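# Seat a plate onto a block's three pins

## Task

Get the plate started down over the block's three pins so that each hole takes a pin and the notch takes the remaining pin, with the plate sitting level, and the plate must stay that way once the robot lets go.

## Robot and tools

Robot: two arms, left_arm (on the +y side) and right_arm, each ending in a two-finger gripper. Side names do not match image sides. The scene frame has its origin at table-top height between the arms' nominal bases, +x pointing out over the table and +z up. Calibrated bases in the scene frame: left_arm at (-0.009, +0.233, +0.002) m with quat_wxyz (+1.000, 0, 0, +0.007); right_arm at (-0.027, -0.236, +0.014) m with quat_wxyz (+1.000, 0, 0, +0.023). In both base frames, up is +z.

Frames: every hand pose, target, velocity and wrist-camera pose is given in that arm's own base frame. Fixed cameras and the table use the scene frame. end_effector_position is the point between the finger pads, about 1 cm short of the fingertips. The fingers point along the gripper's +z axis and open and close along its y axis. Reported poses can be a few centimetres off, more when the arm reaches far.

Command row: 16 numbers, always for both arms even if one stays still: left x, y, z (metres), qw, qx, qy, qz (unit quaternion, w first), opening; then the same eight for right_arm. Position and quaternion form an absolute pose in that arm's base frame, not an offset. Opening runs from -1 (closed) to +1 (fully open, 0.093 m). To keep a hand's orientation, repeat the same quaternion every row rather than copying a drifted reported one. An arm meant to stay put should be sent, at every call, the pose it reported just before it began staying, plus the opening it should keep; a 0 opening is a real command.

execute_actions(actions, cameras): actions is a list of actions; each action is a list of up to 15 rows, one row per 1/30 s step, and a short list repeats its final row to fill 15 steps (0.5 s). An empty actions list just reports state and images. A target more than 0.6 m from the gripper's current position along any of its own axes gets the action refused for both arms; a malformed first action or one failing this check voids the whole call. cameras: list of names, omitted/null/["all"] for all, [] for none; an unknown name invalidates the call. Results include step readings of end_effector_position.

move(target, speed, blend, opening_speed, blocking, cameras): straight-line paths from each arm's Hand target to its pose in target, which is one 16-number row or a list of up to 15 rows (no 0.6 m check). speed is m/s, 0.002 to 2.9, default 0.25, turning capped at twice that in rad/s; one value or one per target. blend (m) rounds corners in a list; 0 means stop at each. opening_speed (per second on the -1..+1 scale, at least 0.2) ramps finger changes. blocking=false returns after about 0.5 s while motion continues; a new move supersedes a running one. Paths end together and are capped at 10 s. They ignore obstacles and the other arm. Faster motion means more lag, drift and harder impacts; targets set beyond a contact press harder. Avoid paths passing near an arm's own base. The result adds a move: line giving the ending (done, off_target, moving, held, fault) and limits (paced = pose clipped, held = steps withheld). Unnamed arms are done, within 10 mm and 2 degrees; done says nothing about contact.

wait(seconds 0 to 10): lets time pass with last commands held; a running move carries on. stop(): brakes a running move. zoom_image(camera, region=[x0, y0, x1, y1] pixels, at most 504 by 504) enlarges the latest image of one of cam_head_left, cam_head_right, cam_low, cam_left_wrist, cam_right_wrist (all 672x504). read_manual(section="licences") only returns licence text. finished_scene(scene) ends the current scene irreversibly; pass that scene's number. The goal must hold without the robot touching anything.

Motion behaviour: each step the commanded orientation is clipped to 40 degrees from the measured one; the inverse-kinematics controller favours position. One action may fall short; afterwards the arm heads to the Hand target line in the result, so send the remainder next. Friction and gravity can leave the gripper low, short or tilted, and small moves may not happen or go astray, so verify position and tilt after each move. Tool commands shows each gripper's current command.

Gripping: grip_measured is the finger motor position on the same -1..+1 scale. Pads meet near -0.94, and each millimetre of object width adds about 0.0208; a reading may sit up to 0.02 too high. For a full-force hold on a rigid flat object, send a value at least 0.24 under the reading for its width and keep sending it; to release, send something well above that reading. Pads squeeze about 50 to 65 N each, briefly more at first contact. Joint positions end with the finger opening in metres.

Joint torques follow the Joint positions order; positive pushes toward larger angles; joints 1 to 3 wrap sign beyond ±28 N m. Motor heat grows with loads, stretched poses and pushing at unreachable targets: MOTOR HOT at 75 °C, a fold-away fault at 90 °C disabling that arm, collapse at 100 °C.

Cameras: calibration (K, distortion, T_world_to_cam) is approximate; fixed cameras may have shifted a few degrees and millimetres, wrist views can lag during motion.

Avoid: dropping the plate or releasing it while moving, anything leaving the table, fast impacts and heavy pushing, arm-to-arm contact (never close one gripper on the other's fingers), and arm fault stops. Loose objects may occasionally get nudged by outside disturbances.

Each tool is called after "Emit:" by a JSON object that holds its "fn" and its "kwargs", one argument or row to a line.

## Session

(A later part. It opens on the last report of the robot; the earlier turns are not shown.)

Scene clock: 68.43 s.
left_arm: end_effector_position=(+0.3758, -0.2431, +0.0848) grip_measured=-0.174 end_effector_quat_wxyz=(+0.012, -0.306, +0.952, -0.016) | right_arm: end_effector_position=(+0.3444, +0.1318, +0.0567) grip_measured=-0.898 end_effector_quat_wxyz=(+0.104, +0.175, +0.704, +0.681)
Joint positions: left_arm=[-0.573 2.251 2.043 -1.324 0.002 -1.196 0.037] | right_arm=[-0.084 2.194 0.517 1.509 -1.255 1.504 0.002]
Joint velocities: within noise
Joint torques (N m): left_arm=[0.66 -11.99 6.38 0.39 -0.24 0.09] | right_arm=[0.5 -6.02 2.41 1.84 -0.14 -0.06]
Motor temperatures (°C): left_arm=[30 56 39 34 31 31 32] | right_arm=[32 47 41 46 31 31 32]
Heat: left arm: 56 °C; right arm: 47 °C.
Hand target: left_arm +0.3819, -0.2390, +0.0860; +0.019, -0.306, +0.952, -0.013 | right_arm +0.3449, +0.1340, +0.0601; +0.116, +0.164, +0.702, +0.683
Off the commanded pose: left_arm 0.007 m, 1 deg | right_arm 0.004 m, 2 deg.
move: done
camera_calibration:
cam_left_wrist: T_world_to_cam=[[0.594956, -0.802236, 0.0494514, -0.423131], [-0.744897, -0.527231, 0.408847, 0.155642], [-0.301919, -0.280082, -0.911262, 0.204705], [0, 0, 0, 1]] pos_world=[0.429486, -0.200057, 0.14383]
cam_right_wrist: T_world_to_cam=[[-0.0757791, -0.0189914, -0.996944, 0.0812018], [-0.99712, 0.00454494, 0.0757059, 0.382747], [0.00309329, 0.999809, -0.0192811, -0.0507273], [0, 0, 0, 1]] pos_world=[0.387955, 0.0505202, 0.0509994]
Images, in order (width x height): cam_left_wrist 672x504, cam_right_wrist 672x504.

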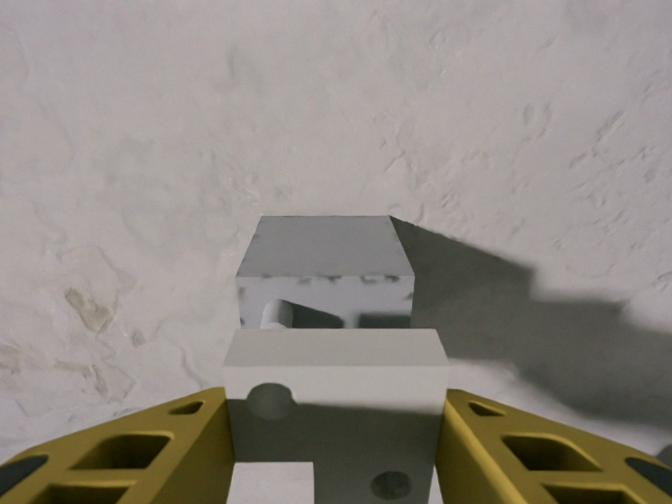

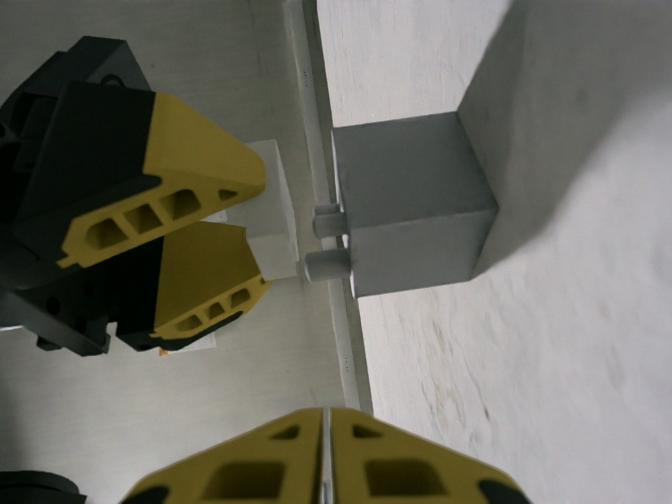

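Emit:
{"fn": "move", "kwargs": {
  "target": [0.3771, -0.2352, 0.0850, 0.0158, -0.3064, 0.9517, -0.0098, -0.30, 0.345, 0.134, 0.060, 0.117, 0.164, 0.701, 0.684, -0.9],
  "speed": 0.03,
  "cameras": ["cam_right_wrist", "cam_left_wrist"]
}}

Emit:
{"fn": "zoom_image", "kwargs": {
  "camera": "cam_left_wrist",
  "region": [215, 210, 295, 290]
}}

Emit:
{"fn": "zoom_image", "kwargs": {
  "camera": "cam_left_wrist",
  "region": [345, 210, 425, 290]
}}

Emit:
{"fn": "zoom_image", "kwargs": {
  "camera": "cam_right_wrist",
  "region": [235, 200, 365, 310]
}}

Emit:
{"fn": "zoom_image", "kwargs": {
  "camera": "cam_right_wrist",
  "region": [235, 115, 365, 225]
}}

Scene clock: 69.97 s.
left_arm: end_effector_position=(+0.3763, -0.2423, +0.0848) grip_measured=-0.174 end_effector_quat_wxyz=(+0.012, -0.306, +0.952, -0.016) | right_arm: end_effector_position=(+0.3444, +0.1318, +0.0567) grip_measured=-0.898 end_effector_quat_wxyz=(+0.104, +0.175, +0.704, +0.681)
Joint positions: left_arm=[-0.572 2.251 2.043 -1.324 0.002 -1.194 0.037] | right_arm=[-0.084 2.194 0.517 1.509 -1.255 1.504 0.002]
Joint velocities: within noise
Joint torques (N m): left_arm=[0.62 -13.79 3.69 0.48 -0.21 0.06] | right_arm=[0.49 -5.98 2.41 1.84 -0.13 -0.06]
Motor temperatures (°C): left_arm=[30 55 39 34 31 31 32] | right_arm=[32 47 41 46 31 31 32]
Heat: left arm: 55 °C; right arm: 47 °C.
Hand target: left_arm +0.3770, -0.2353, +0.0850; +0.016, -0.306, +0.952, -0.010 | right_arm +0.3449, +0.1340, +0.0601; +0.116, +0.164, +0.702, +0.683
Off the commanded pose: left_arm 0.007 m, 1 deg | right_arm 0.004 m, 2 deg.
move: done
camera_calibration:
cam_left_wrist: T_world_to_cam=[[0.595293, -0.801996, 0.0492833, -0.422939], [-0.744745, -0.527693, 0.408529, 0.156271], [-0.301632, -0.279898, -0.911414, 0.204987], [0, 0, 0, 1]] pos_world=[0.429986, -0.199357, 0.143831]
cam_right_wrist: T_world_to_cam=[[-0.0753832, -0.0189826, -0.996974, 0.0811496], [-0.99715, 0.00453519, 0.0753101, 0.382772], [0.00309189, 0.99981, -0.0192704, -0.0507254], [0, 0, 0, 1]] pos_world=[0.387955, 0.0505203, 0.0510999]
Images, in order (width x height): cam_left_wrist 672x504, cam_right_wrist 672x504.

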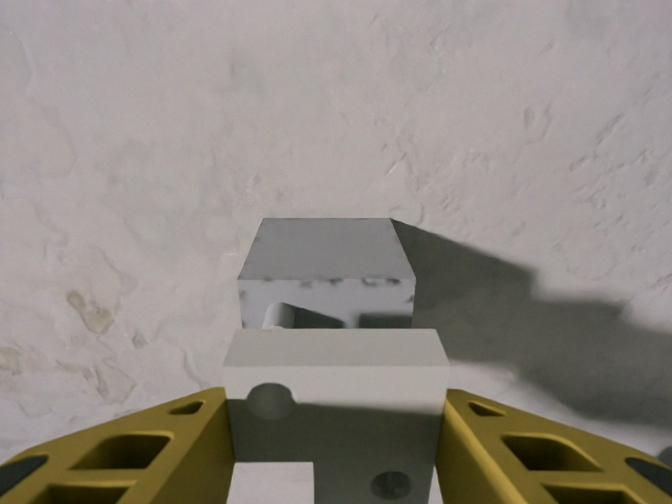

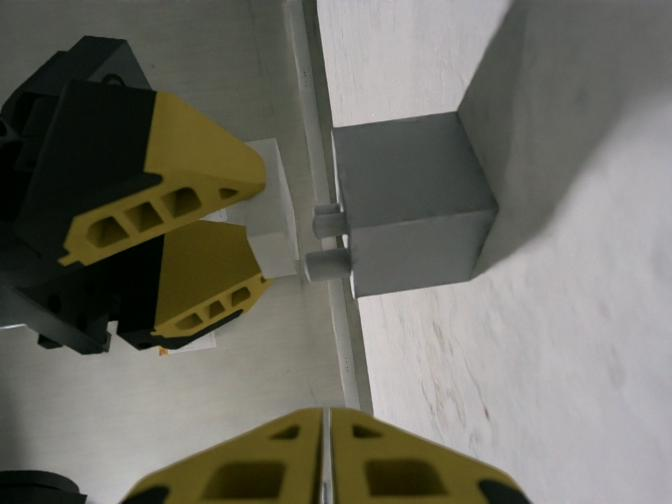

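Scaled by 6.300 from the camera's 672x504 image, which has a finer 960x720 frame.

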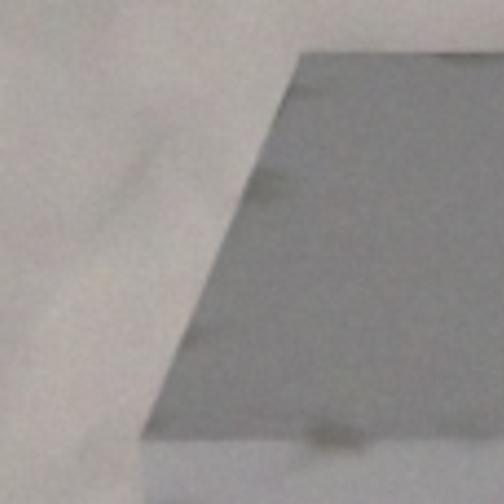

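Scaled by 6.300 from the camera's 672x504 image, which has a finer 960x720 frame.

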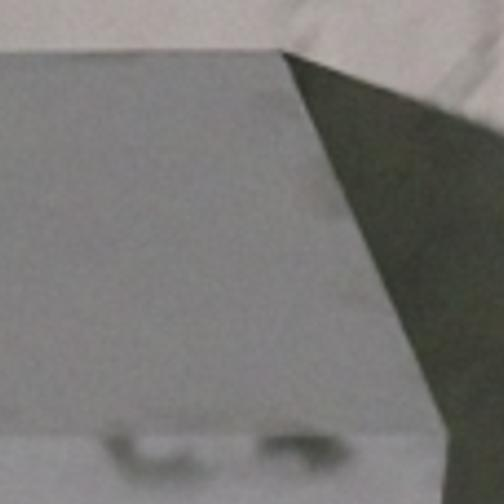

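Scaled by 3.877 from the camera's 672x504 image, which has a finer 960x720 frame.

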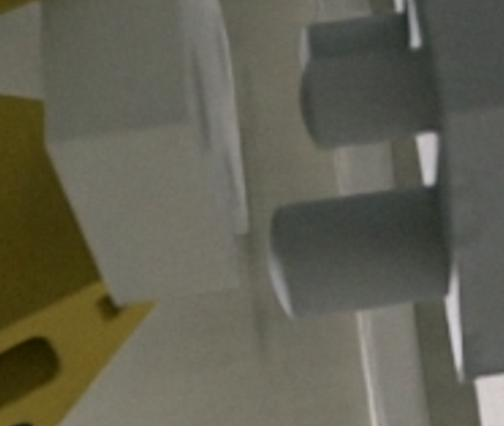

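Scaled by 3.877 from the camera's 672x504 image, which has a finer 960x720 frame.

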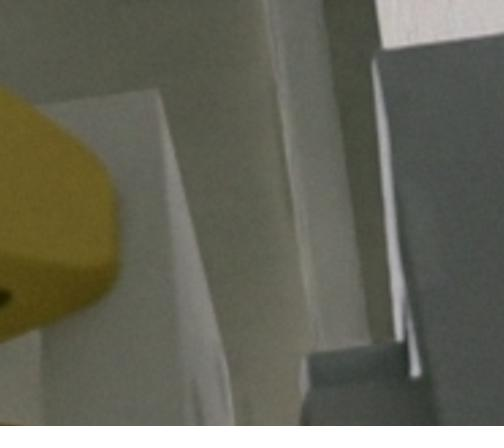

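Emit:
{"fn": "move", "kwargs": {
  "target": [0.3733, -0.2328, 0.0840, 0.0158, -0.3064, 0.9517, -0.0098, -0.30, 0.345, 0.134, 0.060, 0.117, 0.164, 0.701, 0.684, -0.9],
  "speed": 0.03,
  "cameras": []
}}

Scene clock: 70.90 s.
left_arm: end_effector_position=(+0.3727, -0.2400, +0.0800) grip_measured=-0.174 end_effector_quat_wxyz=(+0.009, -0.306, +0.952, -0.012) | right_arm: end_effector_position=(+0.3444, +0.1318, +0.0567) grip_measured=-0.898 end_effector_quat_wxyz=(+0.104, +0.175, +0.704, +0.681)
Joint positions: left_arm=[-0.572 2.24 2.007 -1.308 0.002 -1.194 0.037] | right_arm=[-0.084 2.194 0.517 1.509 -1.255 1.504 0.002]
Joint velocities: within noise
Joint torques (N m): left_arm=[0.64 -14.69 3.38 0.47 -0.23 0.08] | right_arm=[0.49 -6.02 2.4 1.83 -0.14 -0.06]
Motor temperatures (°C): left_arm=[30 56 39 34 31 31 32] | right_arm=[32 47 41 46 31 31 32]
Heat: left arm: 56 °C; right arm: 47 °C.
Hand target: left_arm +0.3732, -0.2329, +0.0839; +0.016, -0.306, +0.952, -0.010 | right_arm +0.3449, +0.1340, +0.0601; +0.116, +0.164, +0.702, +0.683
Off the commanded pose: left_arm 0.008 m, 1 deg | right_arm 0.004 m, 2 deg.
move: done
No camera images: "cameras" was empty.

Emit:
{"fn": "execute_actions", "kwargs": {
  "actions": [],
  "cameras": ["cam_right_wrist", "cam_left_wrist"]
}}

Emit:
{"fn": "zoom_image", "kwargs": {
  "camera": "cam_left_wrist",
  "region": [215, 210, 295, 290]
}}

Emit:
{"fn": "zoom_image", "kwargs": {
  "camera": "cam_left_wrist",
  "region": [345, 210, 425, 290]
}}

Emit:
{"fn": "zoom_image", "kwargs": {
  "camera": "cam_right_wrist",
  "region": [245, 200, 375, 310]
}}

Emit:
{"fn": "zoom_image", "kwargs": {
  "camera": "cam_right_wrist",
  "region": [245, 115, 375, 225]
}}

Scene clock: 71.10 s.
left_arm: end_effector_position=(+0.3727, -0.2400, +0.0800) grip_measured=-0.174 end_effector_quat_wxyz=(+0.009, -0.306, +0.952, -0.012) | right_arm: end_effector_position=(+0.3444, +0.1318, +0.0567) grip_measured=-0.898 end_effector_quat_wxyz=(+0.104, +0.175, +0.704, +0.681)
Joint positions: left_arm=[-0.572 2.24 2.007 -1.308 0.002 -1.194 0.037] | right_arm=[-0.084 2.194 0.517 1.509 -1.255 1.504 0.002]
Joint velocities: within noise
Joint torques (N m): left_arm=[0.68 -14.83 3.44 0.49 -0.23 0.08] | right_arm=[0.49 -6.01 2.41 1.84 -0.14 -0.05]
Motor temperatures (°C): left_arm=[30 56 39 34 31 31 32] | right_arm=[32 47 41 46 31 31 32]
Heat: left arm: 56 °C; right arm: 47 °C.
Hand target: left_arm +0.3732, -0.2329, +0.0839; +0.016, -0.306, +0.952, -0.009 | right_arm +0.3449, +0.1340, +0.0601; +0.116, +0.164, +0.702, +0.683
Tool commands: left_gripper/opening=-0.3 right_gripper/opening=-0.9
Off the commanded pose: left_arm 0.008 m, 1 deg | right_arm 0.004 m, 2 deg.
camera_calibration:
cam_left_wrist: T_world_to_cam=[[0.595353, -0.802452, 0.040321, -0.418115], [-0.741667, -0.529569, 0.411688, 0.154937], [-0.309007, -0.275005, -0.910432, 0.204033], [0, 0, 0, 1]] pos_world=[0.426885, -0.197357, 0.138831]
cam_right_wrist: T_world_to_cam=[[-0.0753832, -0.0189826, -0.996974, 0.0811496], [-0.99715, 0.00453519, 0.0753101, 0.382772], [0.00309189, 0.99981, -0.0192704, -0.0507254], [0, 0, 0, 1]] pos_world=[0.387955, 0.0505203, 0.0510999]
Images, in order (width x height): cam_left_wrist 672x504, cam_right_wrist 672x504.

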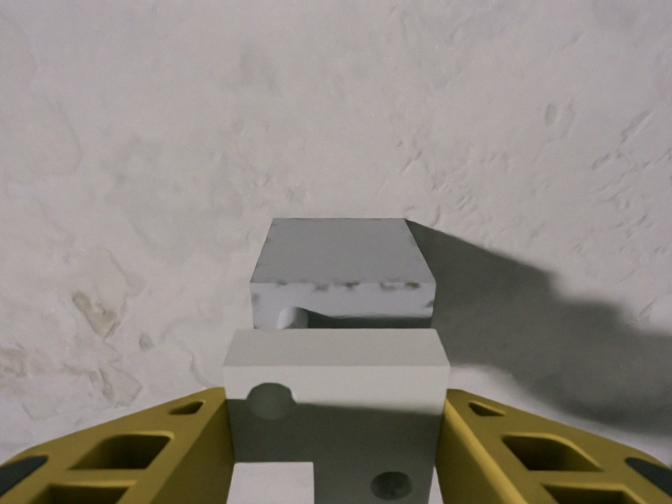

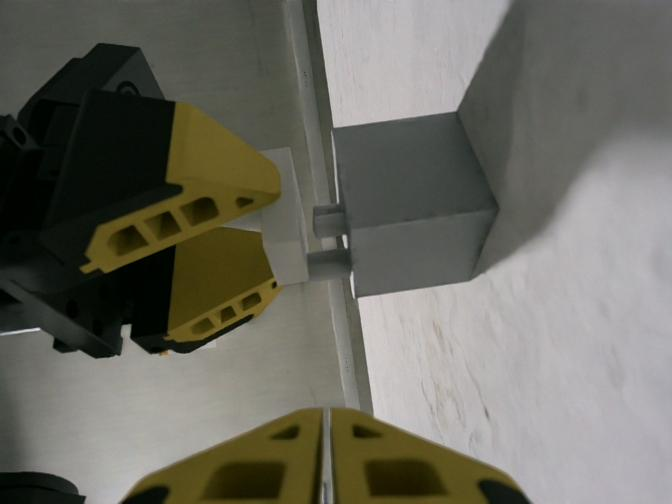

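Scaled by 6.300 from the camera's 672x504 image, which has a finer 960x720 frame.

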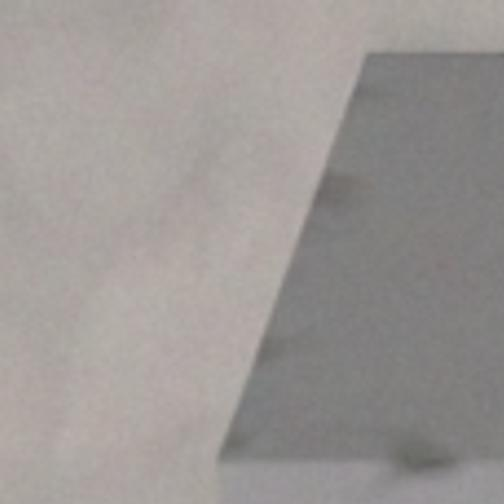

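Scaled by 6.300 from the camera's 672x504 image, which has a finer 960x720 frame.

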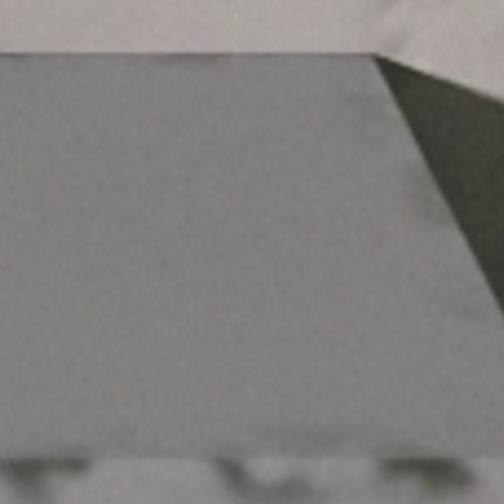

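Scaled by 3.877 from the camera's 672x504 image, which has a finer 960x720 frame.

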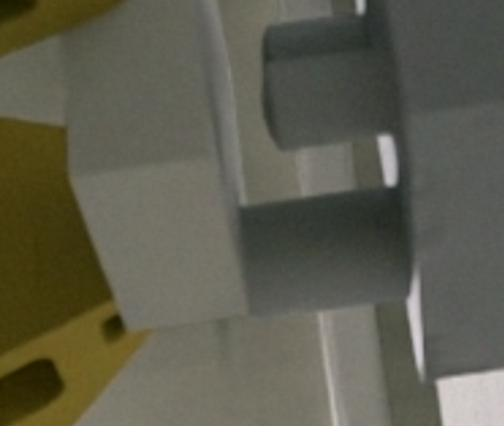

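Scaled by 3.877 from the camera's 672x504 image, which has a finer 960x720 frame.

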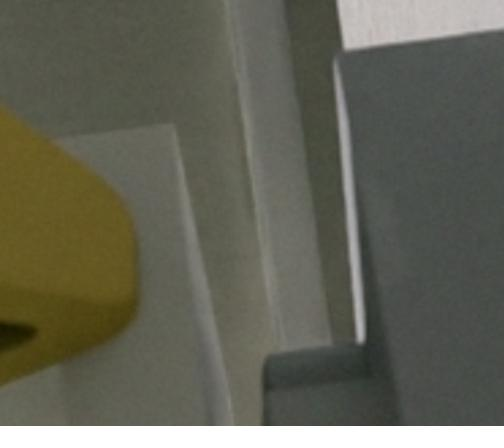

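Emit:
{"fn": "zoom_image", "kwargs": {
  "camera": "cam_left_wrist",
  "region": [380, 255, 460, 335]
}}

Emit:
{"fn": "zoom_image", "kwargs": {
  "camera": "cam_left_wrist",
  "region": [240, 255, 320, 335]
}}

Scaled by 6.300 from the camera's 672x504 image, which has a finer 960x720 frame.

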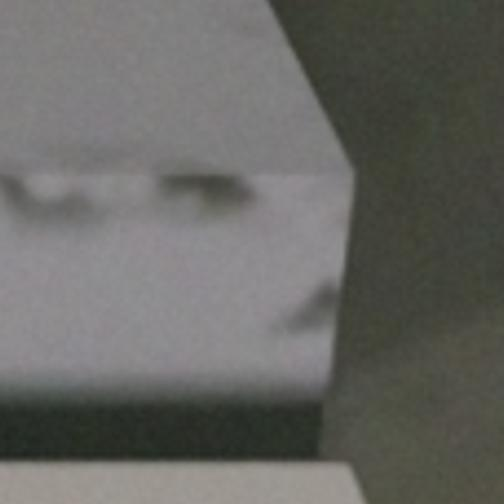

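Scaled by 6.300 from the camera's 672x504 image, which has a finer 960x720 frame.

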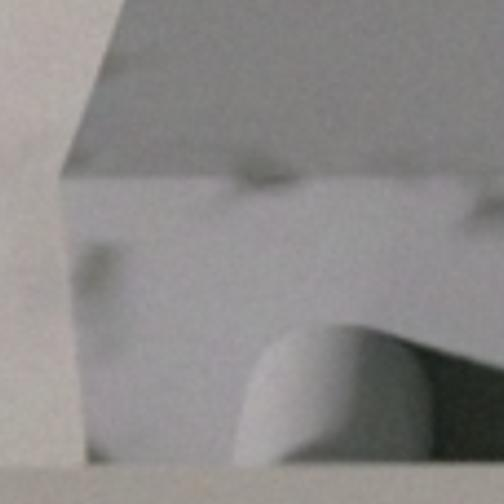

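Emit:
{"fn": "move", "kwargs": {
  "target": [0.3805, -0.2374, 0.0940, 0.0158, -0.3064, 0.9517, -0.0098, -0.30, 0.345, 0.134, 0.060, 0.117, 0.164, 0.701, 0.684, -0.9],
  "speed": 0.03,
  "cameras": []
}}

Scene clock: 73.20 s.
left_arm: end_effector_position=(+0.3743, -0.2410, +0.0909) grip_measured=-0.174 end_effector_quat_wxyz=(+0.009, -0.306, +0.952, -0.012) | right_arm: end_effector_position=(+0.3444, +0.1318, +0.0567) grip_measured=-0.898 end_effector_quat_wxyz=(+0.104, +0.175, +0.704, +0.681)
Joint positions: left_arm=[-0.572 2.252 2.069 -1.359 0.002 -1.194 0.037] | right_arm=[-0.084 2.194 0.517 1.509 -1.255 1.504 0.002]
Joint velocities: within noise
Joint torques (N m): left_arm=[0.55 -11.99 6.98 0.32 -0.21 0.05] | right_arm=[0.49 -6.01 2.43 1.84 -0.13 -0.05]
Motor temperatures (°C): left_arm=[30 56 39 34 31 31 32] | right_arm=[32 47 41 46 31 31 32]
Heat: left arm: 56 °C; right arm: 47 °C.
Hand target: left_arm +0.3804, -0.2374, +0.0940; +0.016, -0.306, +0.952, -0.010 | right_arm +0.3449, +0.1340, +0.0601; +0.116, +0.164, +0.702, +0.683
Off the commanded pose: left_arm 0.008 m, 1 deg | right_arm 0.004 m, 2 deg.
move: done
No camera images: "cameras" was empty.

Emit:
{"fn": "move", "kwargs": {
  "target": [0.3805, -0.2374, 0.0870, 0.0158, -0.3064, 0.9517, -0.0098, -0.30, 0.345, 0.134, 0.060, 0.117, 0.164, 0.701, 0.684, -0.9],
  "speed": 0.03,
  "cameras": ["cam_right_wrist", "cam_left_wrist"]
}}

Emit:
{"fn": "zoom_image", "kwargs": {
  "camera": "cam_left_wrist",
  "region": [215, 210, 295, 290]
}}

Emit:
{"fn": "zoom_image", "kwargs": {
  "camera": "cam_left_wrist",
  "region": [350, 210, 430, 290]
}}

Emit:
{"fn": "zoom_image", "kwargs": {
  "camera": "cam_right_wrist",
  "region": [235, 200, 365, 310]
}}

Emit:
{"fn": "zoom_image", "kwargs": {
  "camera": "cam_right_wrist",
  "region": [235, 115, 365, 225]
}}

Scene clock: 74.17 s.
left_arm: end_effector_position=(+0.3749, -0.2414, +0.0909) grip_measured=-0.174 end_effector_quat_wxyz=(+0.010, -0.306, +0.952, -0.013) | right_arm: end_effector_position=(+0.3444, +0.1318, +0.0567) grip_measured=-0.898 end_effector_quat_wxyz=(+0.104, +0.175, +0.704, +0.681)
Joint positions: left_arm=[-0.572 2.252 2.069 -1.356 0.002 -1.194 0.037] | right_arm=[-0.084 2.194 0.517 1.509 -1.255 1.504 0.002]
Joint velocities: within noise
Joint torques (N m): left_arm=[0.58 -12.03 4.78 0.59 -0.23 0.08] | right_arm=[0.5 -6.04 2.41 1.83 -0.13 -0.06]
Motor temperatures (°C): left_arm=[30 56 39 34 31 31 32] | right_arm=[32 47 41 46 31 31 32]
Heat: left arm: 56 °C; right arm: 47 °C.
Hand target: left_arm +0.3804, -0.2374, +0.0871; +0.016, -0.306, +0.952, -0.010 | right_arm +0.3449, +0.1340, +0.0601; +0.116, +0.164, +0.702, +0.683
Off the commanded pose: left_arm 0.008 m, 1 deg | right_arm 0.004 m, 2 deg.
move: done
camera_calibration:
cam_left_wrist: T_world_to_cam=[[0.595194, -0.802421, 0.043169, -0.421204], [-0.742741, -0.528832, 0.410699, 0.152034], [-0.306724, -0.276509, -0.910749, 0.213108], [0, 0, 0, 1]] pos_world=[0.428985, -0.198657, 0.149831]
cam_right_wrist: T_world_to_cam=[[-0.0753832, -0.0189826, -0.996974, 0.0811496], [-0.99715, 0.00453519, 0.0753101, 0.382772], [0.00309189, 0.99981, -0.0192704, -0.0507254], [0, 0, 0, 1]] pos_world=[0.387955, 0.0505203, 0.0510999]
Images, in order (width x height): cam_left_wrist 672x504, cam_right_wrist 672x504.

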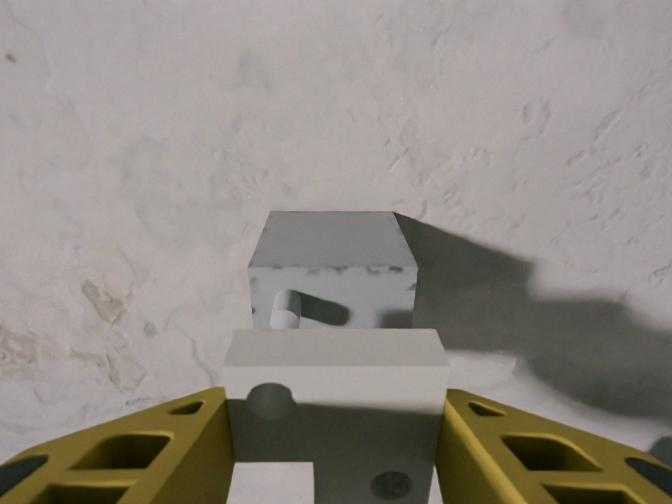

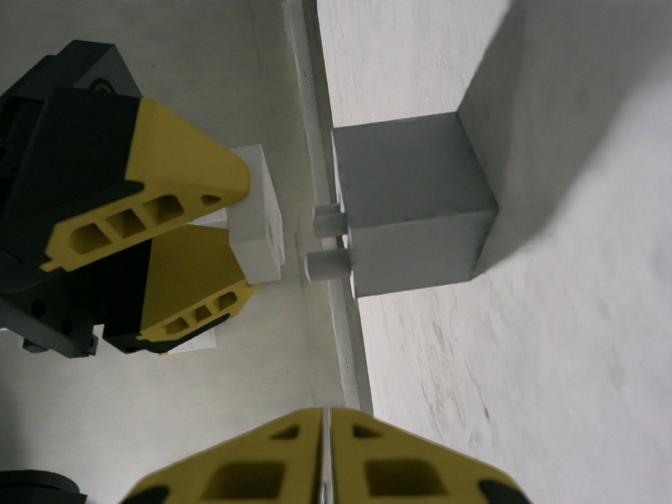

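Scaled by 6.300 from the camera's 672x504 image, which has a finer 960x720 frame.

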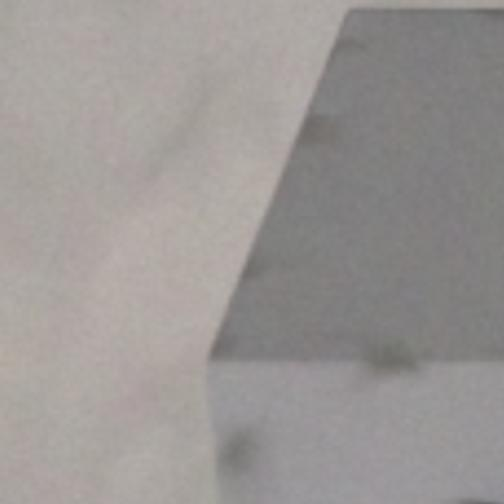

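Scaled by 6.300 from the camera's 672x504 image, which has a finer 960x720 frame.

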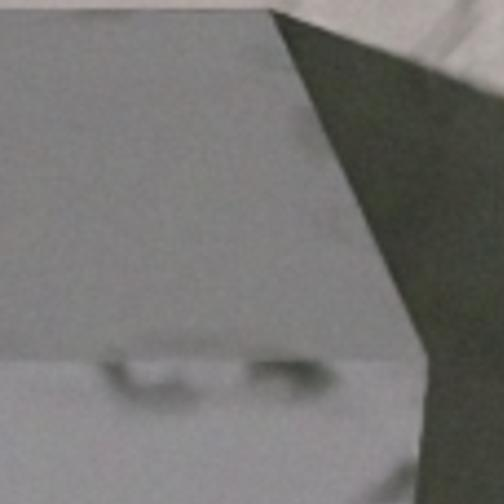

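Scaled by 3.877 from the camera's 672x504 image, which has a finer 960x720 frame.

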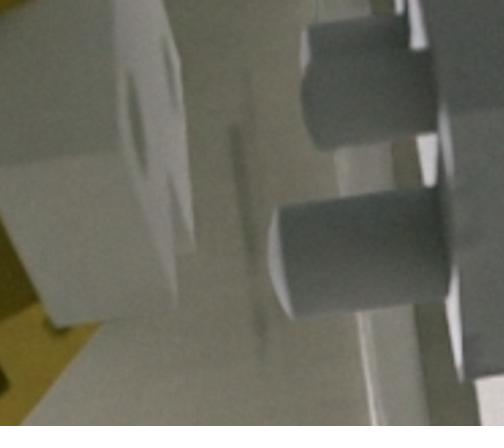

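Scaled by 3.877 from the camera's 672x504 image, which has a finer 960x720 frame.

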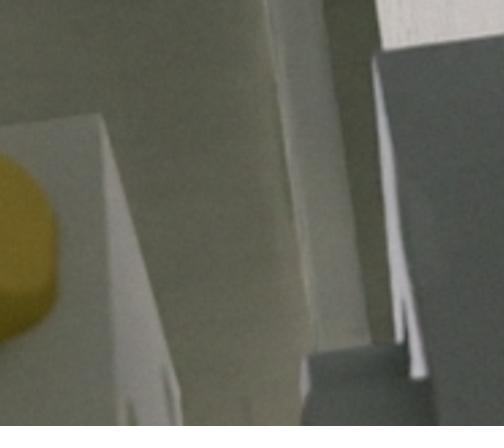

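Emit:
{"fn": "move", "kwargs": {
  "target": [0.3805, -0.2374, 0.0770, 0.0149, -0.3107, 0.9504, -0.0122, -0.30, 0.345, 0.134, 0.060, 0.117, 0.164, 0.701, 0.684, -0.9],
  "speed": 0.02,
  "cameras": ["cam_right_wrist", "cam_left_wrist"]
}}

Emit:
{"fn": "zoom_image", "kwargs": {
  "camera": "cam_right_wrist",
  "region": [235, 115, 375, 310]
}}

Scene clock: 77.23 s.
left_arm: end_effector_position=(+0.3772, -0.2423, +0.0818) grip_measured=-0.174 end_effector_quat_wxyz=(+0.012, -0.306, +0.952, -0.016) | right_arm: end_effector_position=(+0.3444, +0.1318, +0.0567) grip_measured=-0.898 end_effector_quat_wxyz=(+0.104, +0.175, +0.704, +0.681)
Joint positions: left_arm=[-0.57 2.252 2.033 -1.311 0.002 -1.193 0.037] | right_arm=[-0.084 2.194 0.517 1.509 -1.255 1.504 0.002]
Joint velocities: within noise
Joint torques (N m): left_arm=[0.68 -12.51 4 0.58 -0.18 -0.03] | right_arm=[0.51 -6 2.41 1.84 -0.14 -0.07]
Motor temperatures (°C): left_arm=[30 56 39 34 31 31 32] | right_arm=[32 47 41 46 31 31 32]
Heat: left arm: 56 °C; right arm: 47 °C.
Hand target: left_arm +0.3804, -0.2375, +0.0771; +0.015, -0.310, +0.950, -0.012 | right_arm +0.3449, +0.1340, +0.0601; +0.116, +0.164, +0.702, +0.683
Off the commanded pose: left_arm 0.008 m, 1 deg | right_arm 0.004 m, 2 deg.
move: done
camera_calibration:
cam_left_wrist: T_world_to_cam=[[0.595484, -0.801743, 0.0510482, -0.423473], [-0.745245, -0.527556, 0.407792, 0.158451], [-0.300014, -0.280877, -0.911647, 0.201754], [0, 0, 0, 1]] pos_world=[0.430786, -0.199257, 0.140931]
cam_right_wrist: T_world_to_cam=[[-0.0753832, -0.0189826, -0.996974, 0.0811496], [-0.99715, 0.00453519, 0.0753101, 0.382772], [0.00309189, 0.99981, -0.0192704, -0.0507254], [0, 0, 0, 1]] pos_world=[0.387955, 0.0505203, 0.0510999]
Images, in order (width x height): cam_left_wrist 672x504, cam_right_wrist 672x504.

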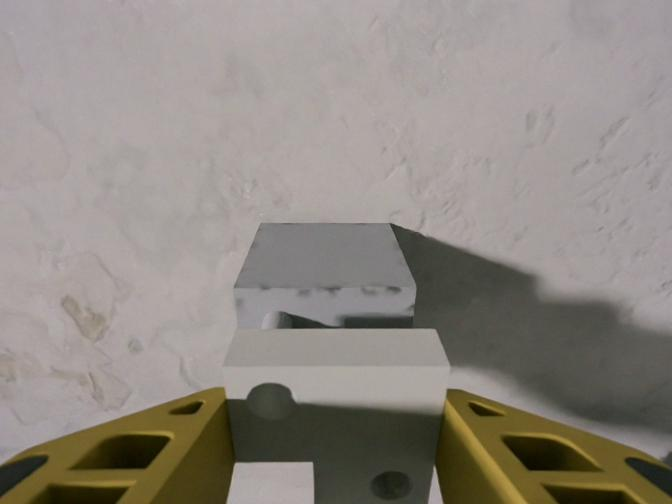

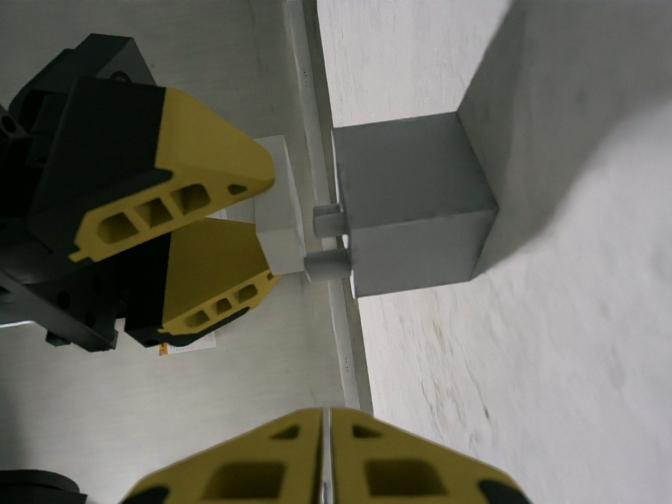

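Scaled by 2.585 from the camera's 672x504 image, which has a finer 960x720 frame.

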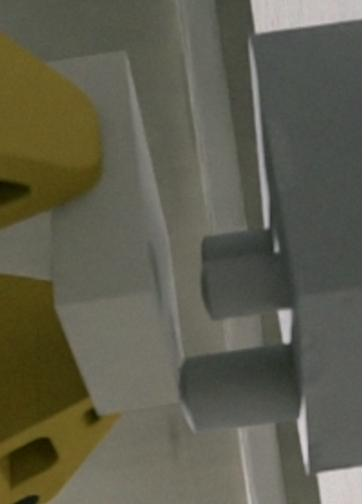

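Emit:
{"fn": "move", "kwargs": {
  "target": [0.3755, -0.2366, 0.0760, 0.0047, -0.3107, 0.9504, -0.0091, -0.30, 0.345, 0.134, 0.060, 0.117, 0.164, 0.701, 0.684, -0.9],
  "speed": 0.02,
  "cameras": ["cam_right_wrist", "cam_left_wrist"]
}}

Emit:
{"fn": "zoom_image", "kwargs": {
  "camera": "cam_right_wrist",
  "region": [235, 115, 375, 310]
}}

Scene clock: 78.43 s.
left_arm: end_effector_position=(+0.3761, -0.2416, +0.0802) grip_measured=-0.174 end_effector_quat_wxyz=(+0.011, -0.306, +0.952, -0.014) | right_arm: end_effector_position=(+0.3444, +0.1318, +0.0567) grip_measured=-0.898 end_effector_quat_wxyz=(+0.104, +0.175, +0.704, +0.681)
Joint positions: left_arm=[-0.57 2.252 2.027 -1.31 0.002 -1.193 0.037] | right_arm=[-0.084 2.194 0.517 1.509 -1.255 1.504 0.002]
Joint velocities: within noise
Joint torques (N m): left_arm=[0.68 -12.62 3.99 0.46 -0.04 -0.02] | right_arm=[0.49 -6.01 2.43 1.83 -0.13 -0.07]
Motor temperatures (°C): left_arm=[30 56 39 34 31 31 32] | right_arm=[32 46 41 46 31 31 32]
Heat: left arm: 56 °C; right arm: 46 °C.
Hand target: left_arm +0.3755, -0.2367, +0.0761; +0.005, -0.311, +0.951, -0.009 | right_arm +0.3449, +0.1340, +0.0601; +0.116, +0.164, +0.702, +0.683
Off the commanded pose: left_arm 0.007 m, 1 deg | right_arm 0.004 m, 2 deg.
move: done
camera_calibration:
cam_left_wrist: T_world_to_cam=[[0.595728, -0.801863, 0.0460826, -0.421946], [-0.743389, -0.528744, 0.409637, 0.157521], [-0.304107, -0.27829, -0.911084, 0.2023], [0, 0, 0, 1]] pos_world=[0.429985, -0.198757, 0.139231]
cam_right_wrist: T_world_to_cam=[[-0.0753832, -0.0189826, -0.996974, 0.0811496], [-0.99715, 0.00453519, 0.0753101, 0.382772], [0.00309189, 0.99981, -0.0192704, -0.0507254], [0, 0, 0, 1]] pos_world=[0.387955, 0.0505203, 0.0510999]
Images, in order (width x height): cam_left_wrist 672x504, cam_right_wrist 672x504.

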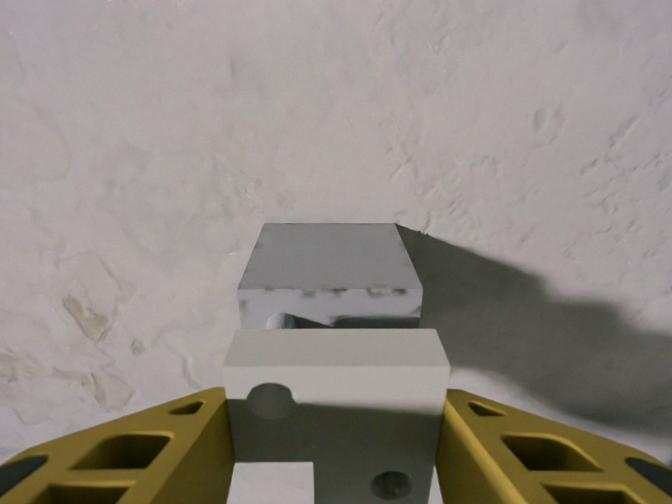

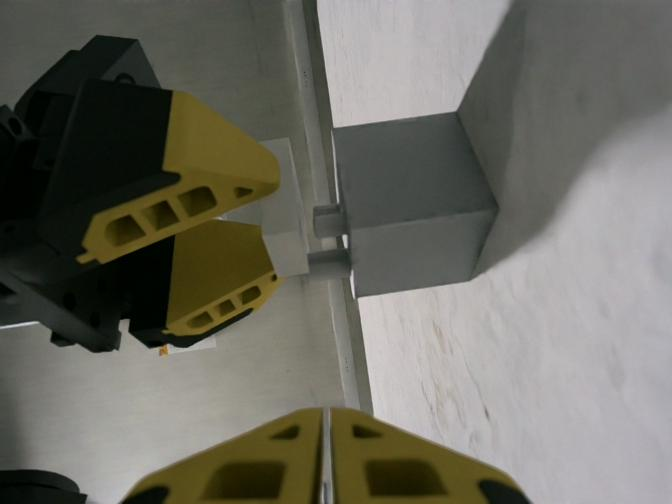

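Scaled by 2.585 from the camera's 672x504 image, which has a finer 960x720 frame.

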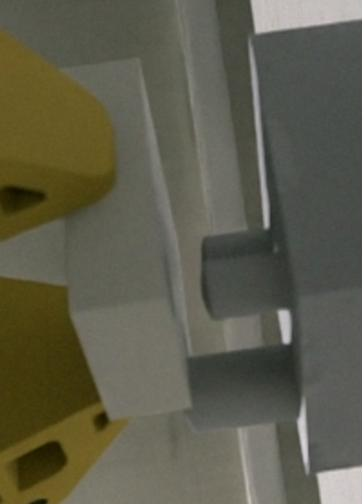

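Emit:
{"fn": "move", "kwargs": {
  "target": [0.3715, -0.2357, 0.0755, -0.0040, -0.3107, 0.9505, -0.0065, -0.30, 0.345, 0.134, 0.060, 0.117, 0.164, 0.701, 0.684, -0.9],
  "speed": 0.02,
  "cameras": ["cam_right_wrist"]
}}

Emit:
{"fn": "zoom_image", "kwargs": {
  "camera": "cam_right_wrist",
  "region": [235, 115, 375, 310]
}}

Scene clock: 79.30 s.
left_arm: end_effector_position=(+0.3756, -0.2412, +0.0802) grip_measured=-0.174 end_effector_quat_wxyz=(+0.009, -0.307, +0.952, -0.014) | right_arm: end_effector_position=(+0.3444, +0.1318, +0.0567) grip_measured=-0.898 end_effector_quat_wxyz=(+0.104, +0.175, +0.704, +0.681)
Joint positions: left_arm=[-0.569 2.252 2.027 -1.313 0.004 -1.193 0.037] | right_arm=[-0.084 2.194 0.517 1.509 -1.255 1.504 0.002]
Joint velocities: within noise
Joint torques (N m): left_arm=[0.64 -12.74 3.77 0.37 0.04 0.02] | right_arm=[0.5 -6.01 2.44 1.83 -0.14 -0.06]
Motor temperatures (°C): left_arm=[30 56 39 34 31 31 33] | right_arm=[32 46 41 46 31 31 32]
Heat: left arm: 56 °C; right arm: 46 °C.
Hand target: left_arm +0.3715, -0.2358, +0.0757; -0.004, -0.311, +0.950, -0.007 | right_arm +0.3449, +0.1340, +0.0601; +0.116, +0.164, +0.702, +0.683
Off the commanded pose: left_arm 0.008 m, 2 deg | right_arm 0.004 m, 2 deg.
move: done
camera_calibration:
cam_right_wrist: T_world_to_cam=[[-0.0753832, -0.0189826, -0.996974, 0.0811496], [-0.99715, 0.00453519, 0.0753101, 0.382772], [0.00309189, 0.99981, -0.0192704, -0.0507254], [0, 0, 0, 1]] pos_world=[0.387955, 0.0505203, 0.0510999]
Images, in order (width x height): cam_right_wrist 672x504.

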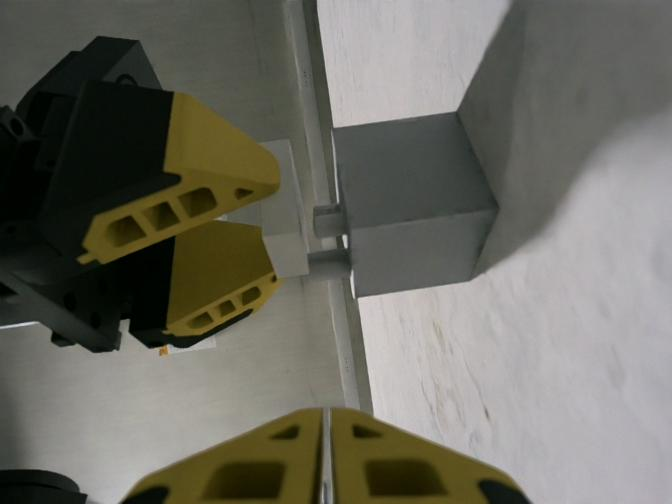

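Scaled by 2.585 from the camera's 672x504 image, which has a finer 960x720 frame.

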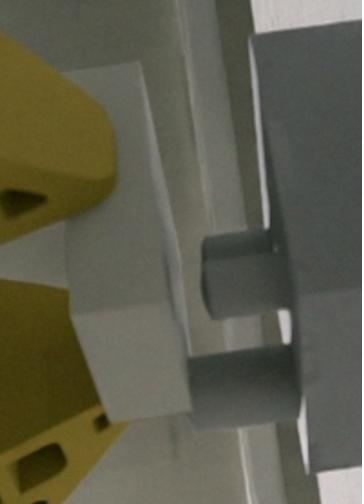

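Emit:
{"fn": "execute_actions", "kwargs": {
  "actions": [],
  "cameras": ["cam_left_wrist", "cam_right_wrist"]
}}

Emit:
{"fn": "zoom_image", "kwargs": {
  "camera": "cam_left_wrist",
  "region": [225, 215, 305, 295]
}}

Emit:
{"fn": "zoom_image", "kwargs": {
  "camera": "cam_left_wrist",
  "region": [355, 215, 435, 295]
}}

Emit:
{"fn": "zoom_image", "kwargs": {
  "camera": "cam_left_wrist",
  "region": [225, 275, 305, 355]
}}

Emit:
{"fn": "zoom_image", "kwargs": {
  "camera": "cam_right_wrist",
  "region": [255, 205, 335, 285]
}}

Emit:
{"fn": "zoom_image", "kwargs": {
  "camera": "cam_right_wrist",
  "region": [255, 125, 335, 205]
}}

Scene clock: 79.47 s.
left_arm: end_effector_position=(+0.3755, -0.2412, +0.0802) grip_measured=-0.174 end_effector_quat_wxyz=(+0.009, -0.307, +0.952, -0.014) | right_arm: end_effector_position=(+0.3444, +0.1318, +0.0567) grip_measured=-0.898 end_effector_quat_wxyz=(+0.104, +0.175, +0.704, +0.681)
Joint positions: left_arm=[-0.569 2.252 2.027 -1.313 0.005 -1.193 0.037] | right_arm=[-0.084 2.194 0.517 1.509 -1.255 1.504 0.002]
Joint velocities: within noise
Joint torques (N m): left_arm=[0.62 -12.74 3.78 0.34 0.04 0.01] | right_arm=[0.5 -5.98 2.41 1.84 -0.14 -0.06]
Motor temperatures (°C): left_arm=[30 56 39 34 31 31 33] | right_arm=[32 46 41 46 31 31 32]
Heat: left arm: 56 °C; right arm: 46 °C.
Hand target: left_arm +0.3715, -0.2358, +0.0757; -0.004, -0.311, +0.950, -0.007 | right_arm +0.3449, +0.1340, +0.0601; +0.116, +0.164, +0.702, +0.683
Tool commands: left_gripper/opening=-0.3 right_gripper/opening=-0.9
Off the commanded pose: left_arm 0.008 m, 2 deg | right_arm 0.004 m, 2 deg.
camera_calibration:
cam_left_wrist: T_world_to_cam=[[0.596748, -0.801208, 0.0442403, -0.421345], [-0.741086, -0.529149, 0.413271, 0.156036], [-0.307707, -0.279405, -0.909533, 0.203153], [0, 0, 0, 1]] pos_world=[0.429584, -0.198257, 0.138929]
cam_right_wrist: T_world_to_cam=[[-0.0753832, -0.0189826, -0.996974, 0.0811496], [-0.99715, 0.00453519, 0.0753101, 0.382772], [0.00309189, 0.99981, -0.0192704, -0.0507254], [0, 0, 0, 1]] pos_world=[0.387955, 0.0505203, 0.0510999]
Images, in order (width x height): cam_left_wrist 672x504, cam_right_wrist 672x504.

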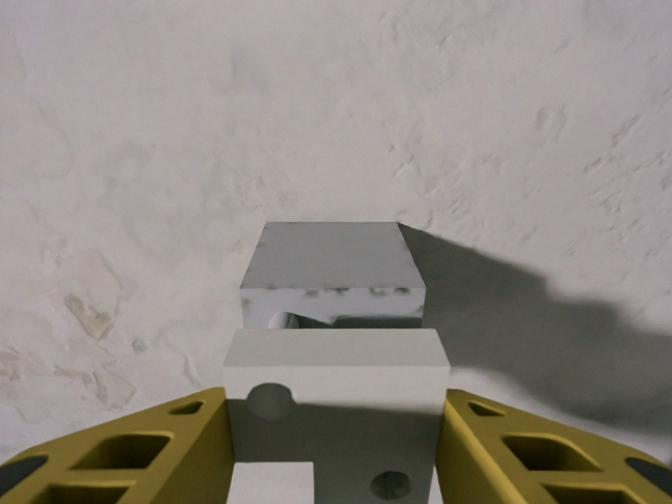

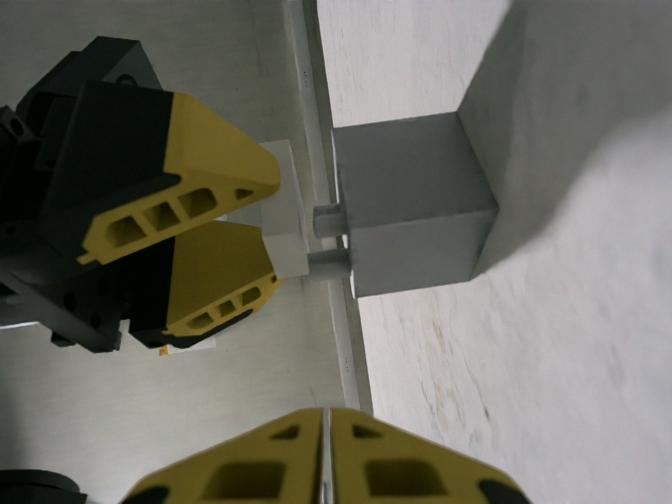

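Scaled by 6.300 from the camera's 672x504 image, which has a finer 960x720 frame.

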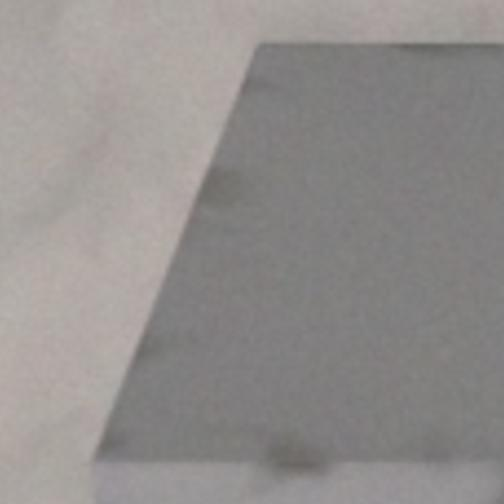

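Scaled by 6.300 from the camera's 672x504 image, which has a finer 960x720 frame.

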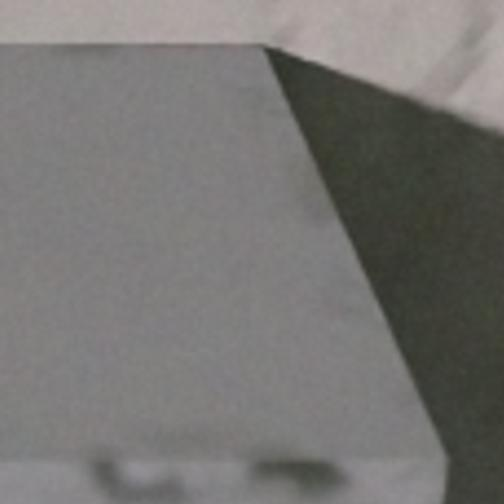

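Scaled by 6.300 from the camera's 672x504 image, which has a finer 960x720 frame.

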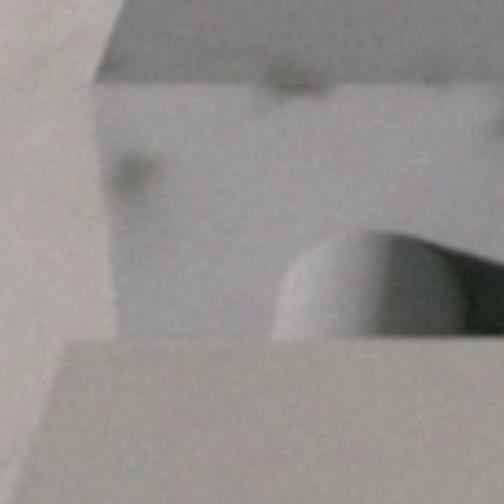

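Scaled by 6.300 from the camera's 672x504 image, which has a finer 960x720 frame.

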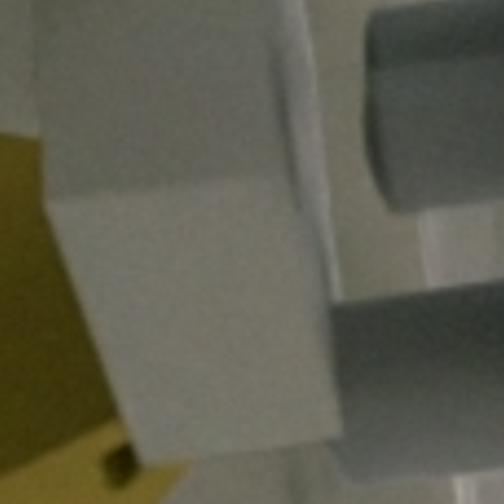

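Scaled by 6.300 from the camera's 672x504 image, which has a finer 960x720 frame.

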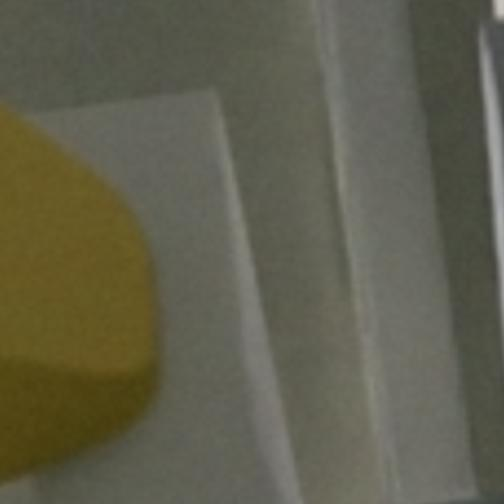

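Emit:
{"fn": "move", "kwargs": {
  "target": [0.3702, -0.2362, 0.0755, -0.0075, -0.3107, 0.9504, -0.0075, -0.30, 0.345, 0.134, 0.060, 0.117, 0.164, 0.701, 0.684, -0.9],
  "speed": 0.02,
  "cameras": []
}}

Scene clock: 80.83 s.
left_arm: end_effector_position=(+0.3745, -0.2418, +0.0802) grip_measured=-0.174 end_effector_quat_wxyz=(+0.006, -0.307, +0.952, -0.015) | right_arm: end_effector_position=(+0.3444, +0.1318, +0.0567) grip_measured=-0.898 end_effector_quat_wxyz=(+0.104, +0.175, +0.704, +0.681)
Joint positions: left_arm=[-0.569 2.252 2.027 -1.316 0.011 -1.193 0.037] | right_arm=[-0.084 2.194 0.517 1.509 -1.255 1.504 0.002]
Joint velocities: within noise
Joint torques (N m): left_arm=[0.66 -12.67 3.63 0.33 0.04 -0.01] | right_arm=[0.49 -6 2.41 1.84 -0.14 -0.06]
Motor temperatures (°C): left_arm=[30 56 39 34 31 31 33] | right_arm=[32 46 41 46 31 31 32]
Heat: left arm: 56 °C; right arm: 46 °C.
Hand target: left_arm +0.3703, -0.2363, +0.0757; -0.007, -0.311, +0.950, -0.008 | right_arm +0.3449, +0.1340, +0.0601; +0.116, +0.164, +0.702, +0.683
Off the commanded pose: left_arm 0.008 m, 2 deg | right_arm 0.004 m, 2 deg.
move: done
No camera images: "cameras" was empty.

Emit:
{"fn": "move", "kwargs": {
  "target": [0.3764, -0.2401, 0.0755, 0.0015, -0.3107, 0.9504, -0.0182, -0.30, 0.345, 0.134, 0.060, 0.117, 0.164, 0.701, 0.684, -0.9],
  "speed": 0.02,
  "cameras": []
}}

Scene clock: 82.07 s.
left_arm: end_effector_position=(+0.3750, -0.2423, +0.0802) grip_measured=-0.174 end_effector_quat_wxyz=(+0.006, -0.307, +0.952, -0.016) | right_arm: end_effector_position=(+0.3444, +0.1318, +0.0567) grip_measured=-0.898 end_effector_quat_wxyz=(+0.104, +0.175, +0.704, +0.681)
Joint positions: left_arm=[-0.569 2.252 2.027 -1.313 0.012 -1.193 0.037] | right_arm=[-0.084 2.194 0.517 1.509 -1.255 1.504 0.002]
Joint velocities: within noise
Joint torques (N m): left_arm=[0.61 -12.49 4.03 0.58 0.01 -0.02] | right_arm=[0.5 -6.02 2.41 1.84 -0.14 -0.06]
Motor temperatures (°C): left_arm=[30 56 39 34 31 31 33] | right_arm=[32 46 41 46 31 31 32]
Heat: left arm: 56 °C; right arm: 46 °C.
Hand target: left_arm +0.3763, -0.2401, +0.0756; +0.001, -0.311, +0.950, -0.018 | right_arm +0.3449, +0.1340, +0.0601; +0.116, +0.164, +0.702, +0.683
Off the commanded pose: left_arm 0.005 m, 1 deg | right_arm 0.004 m, 2 deg.
move: done
No camera images: "cameras" was empty.


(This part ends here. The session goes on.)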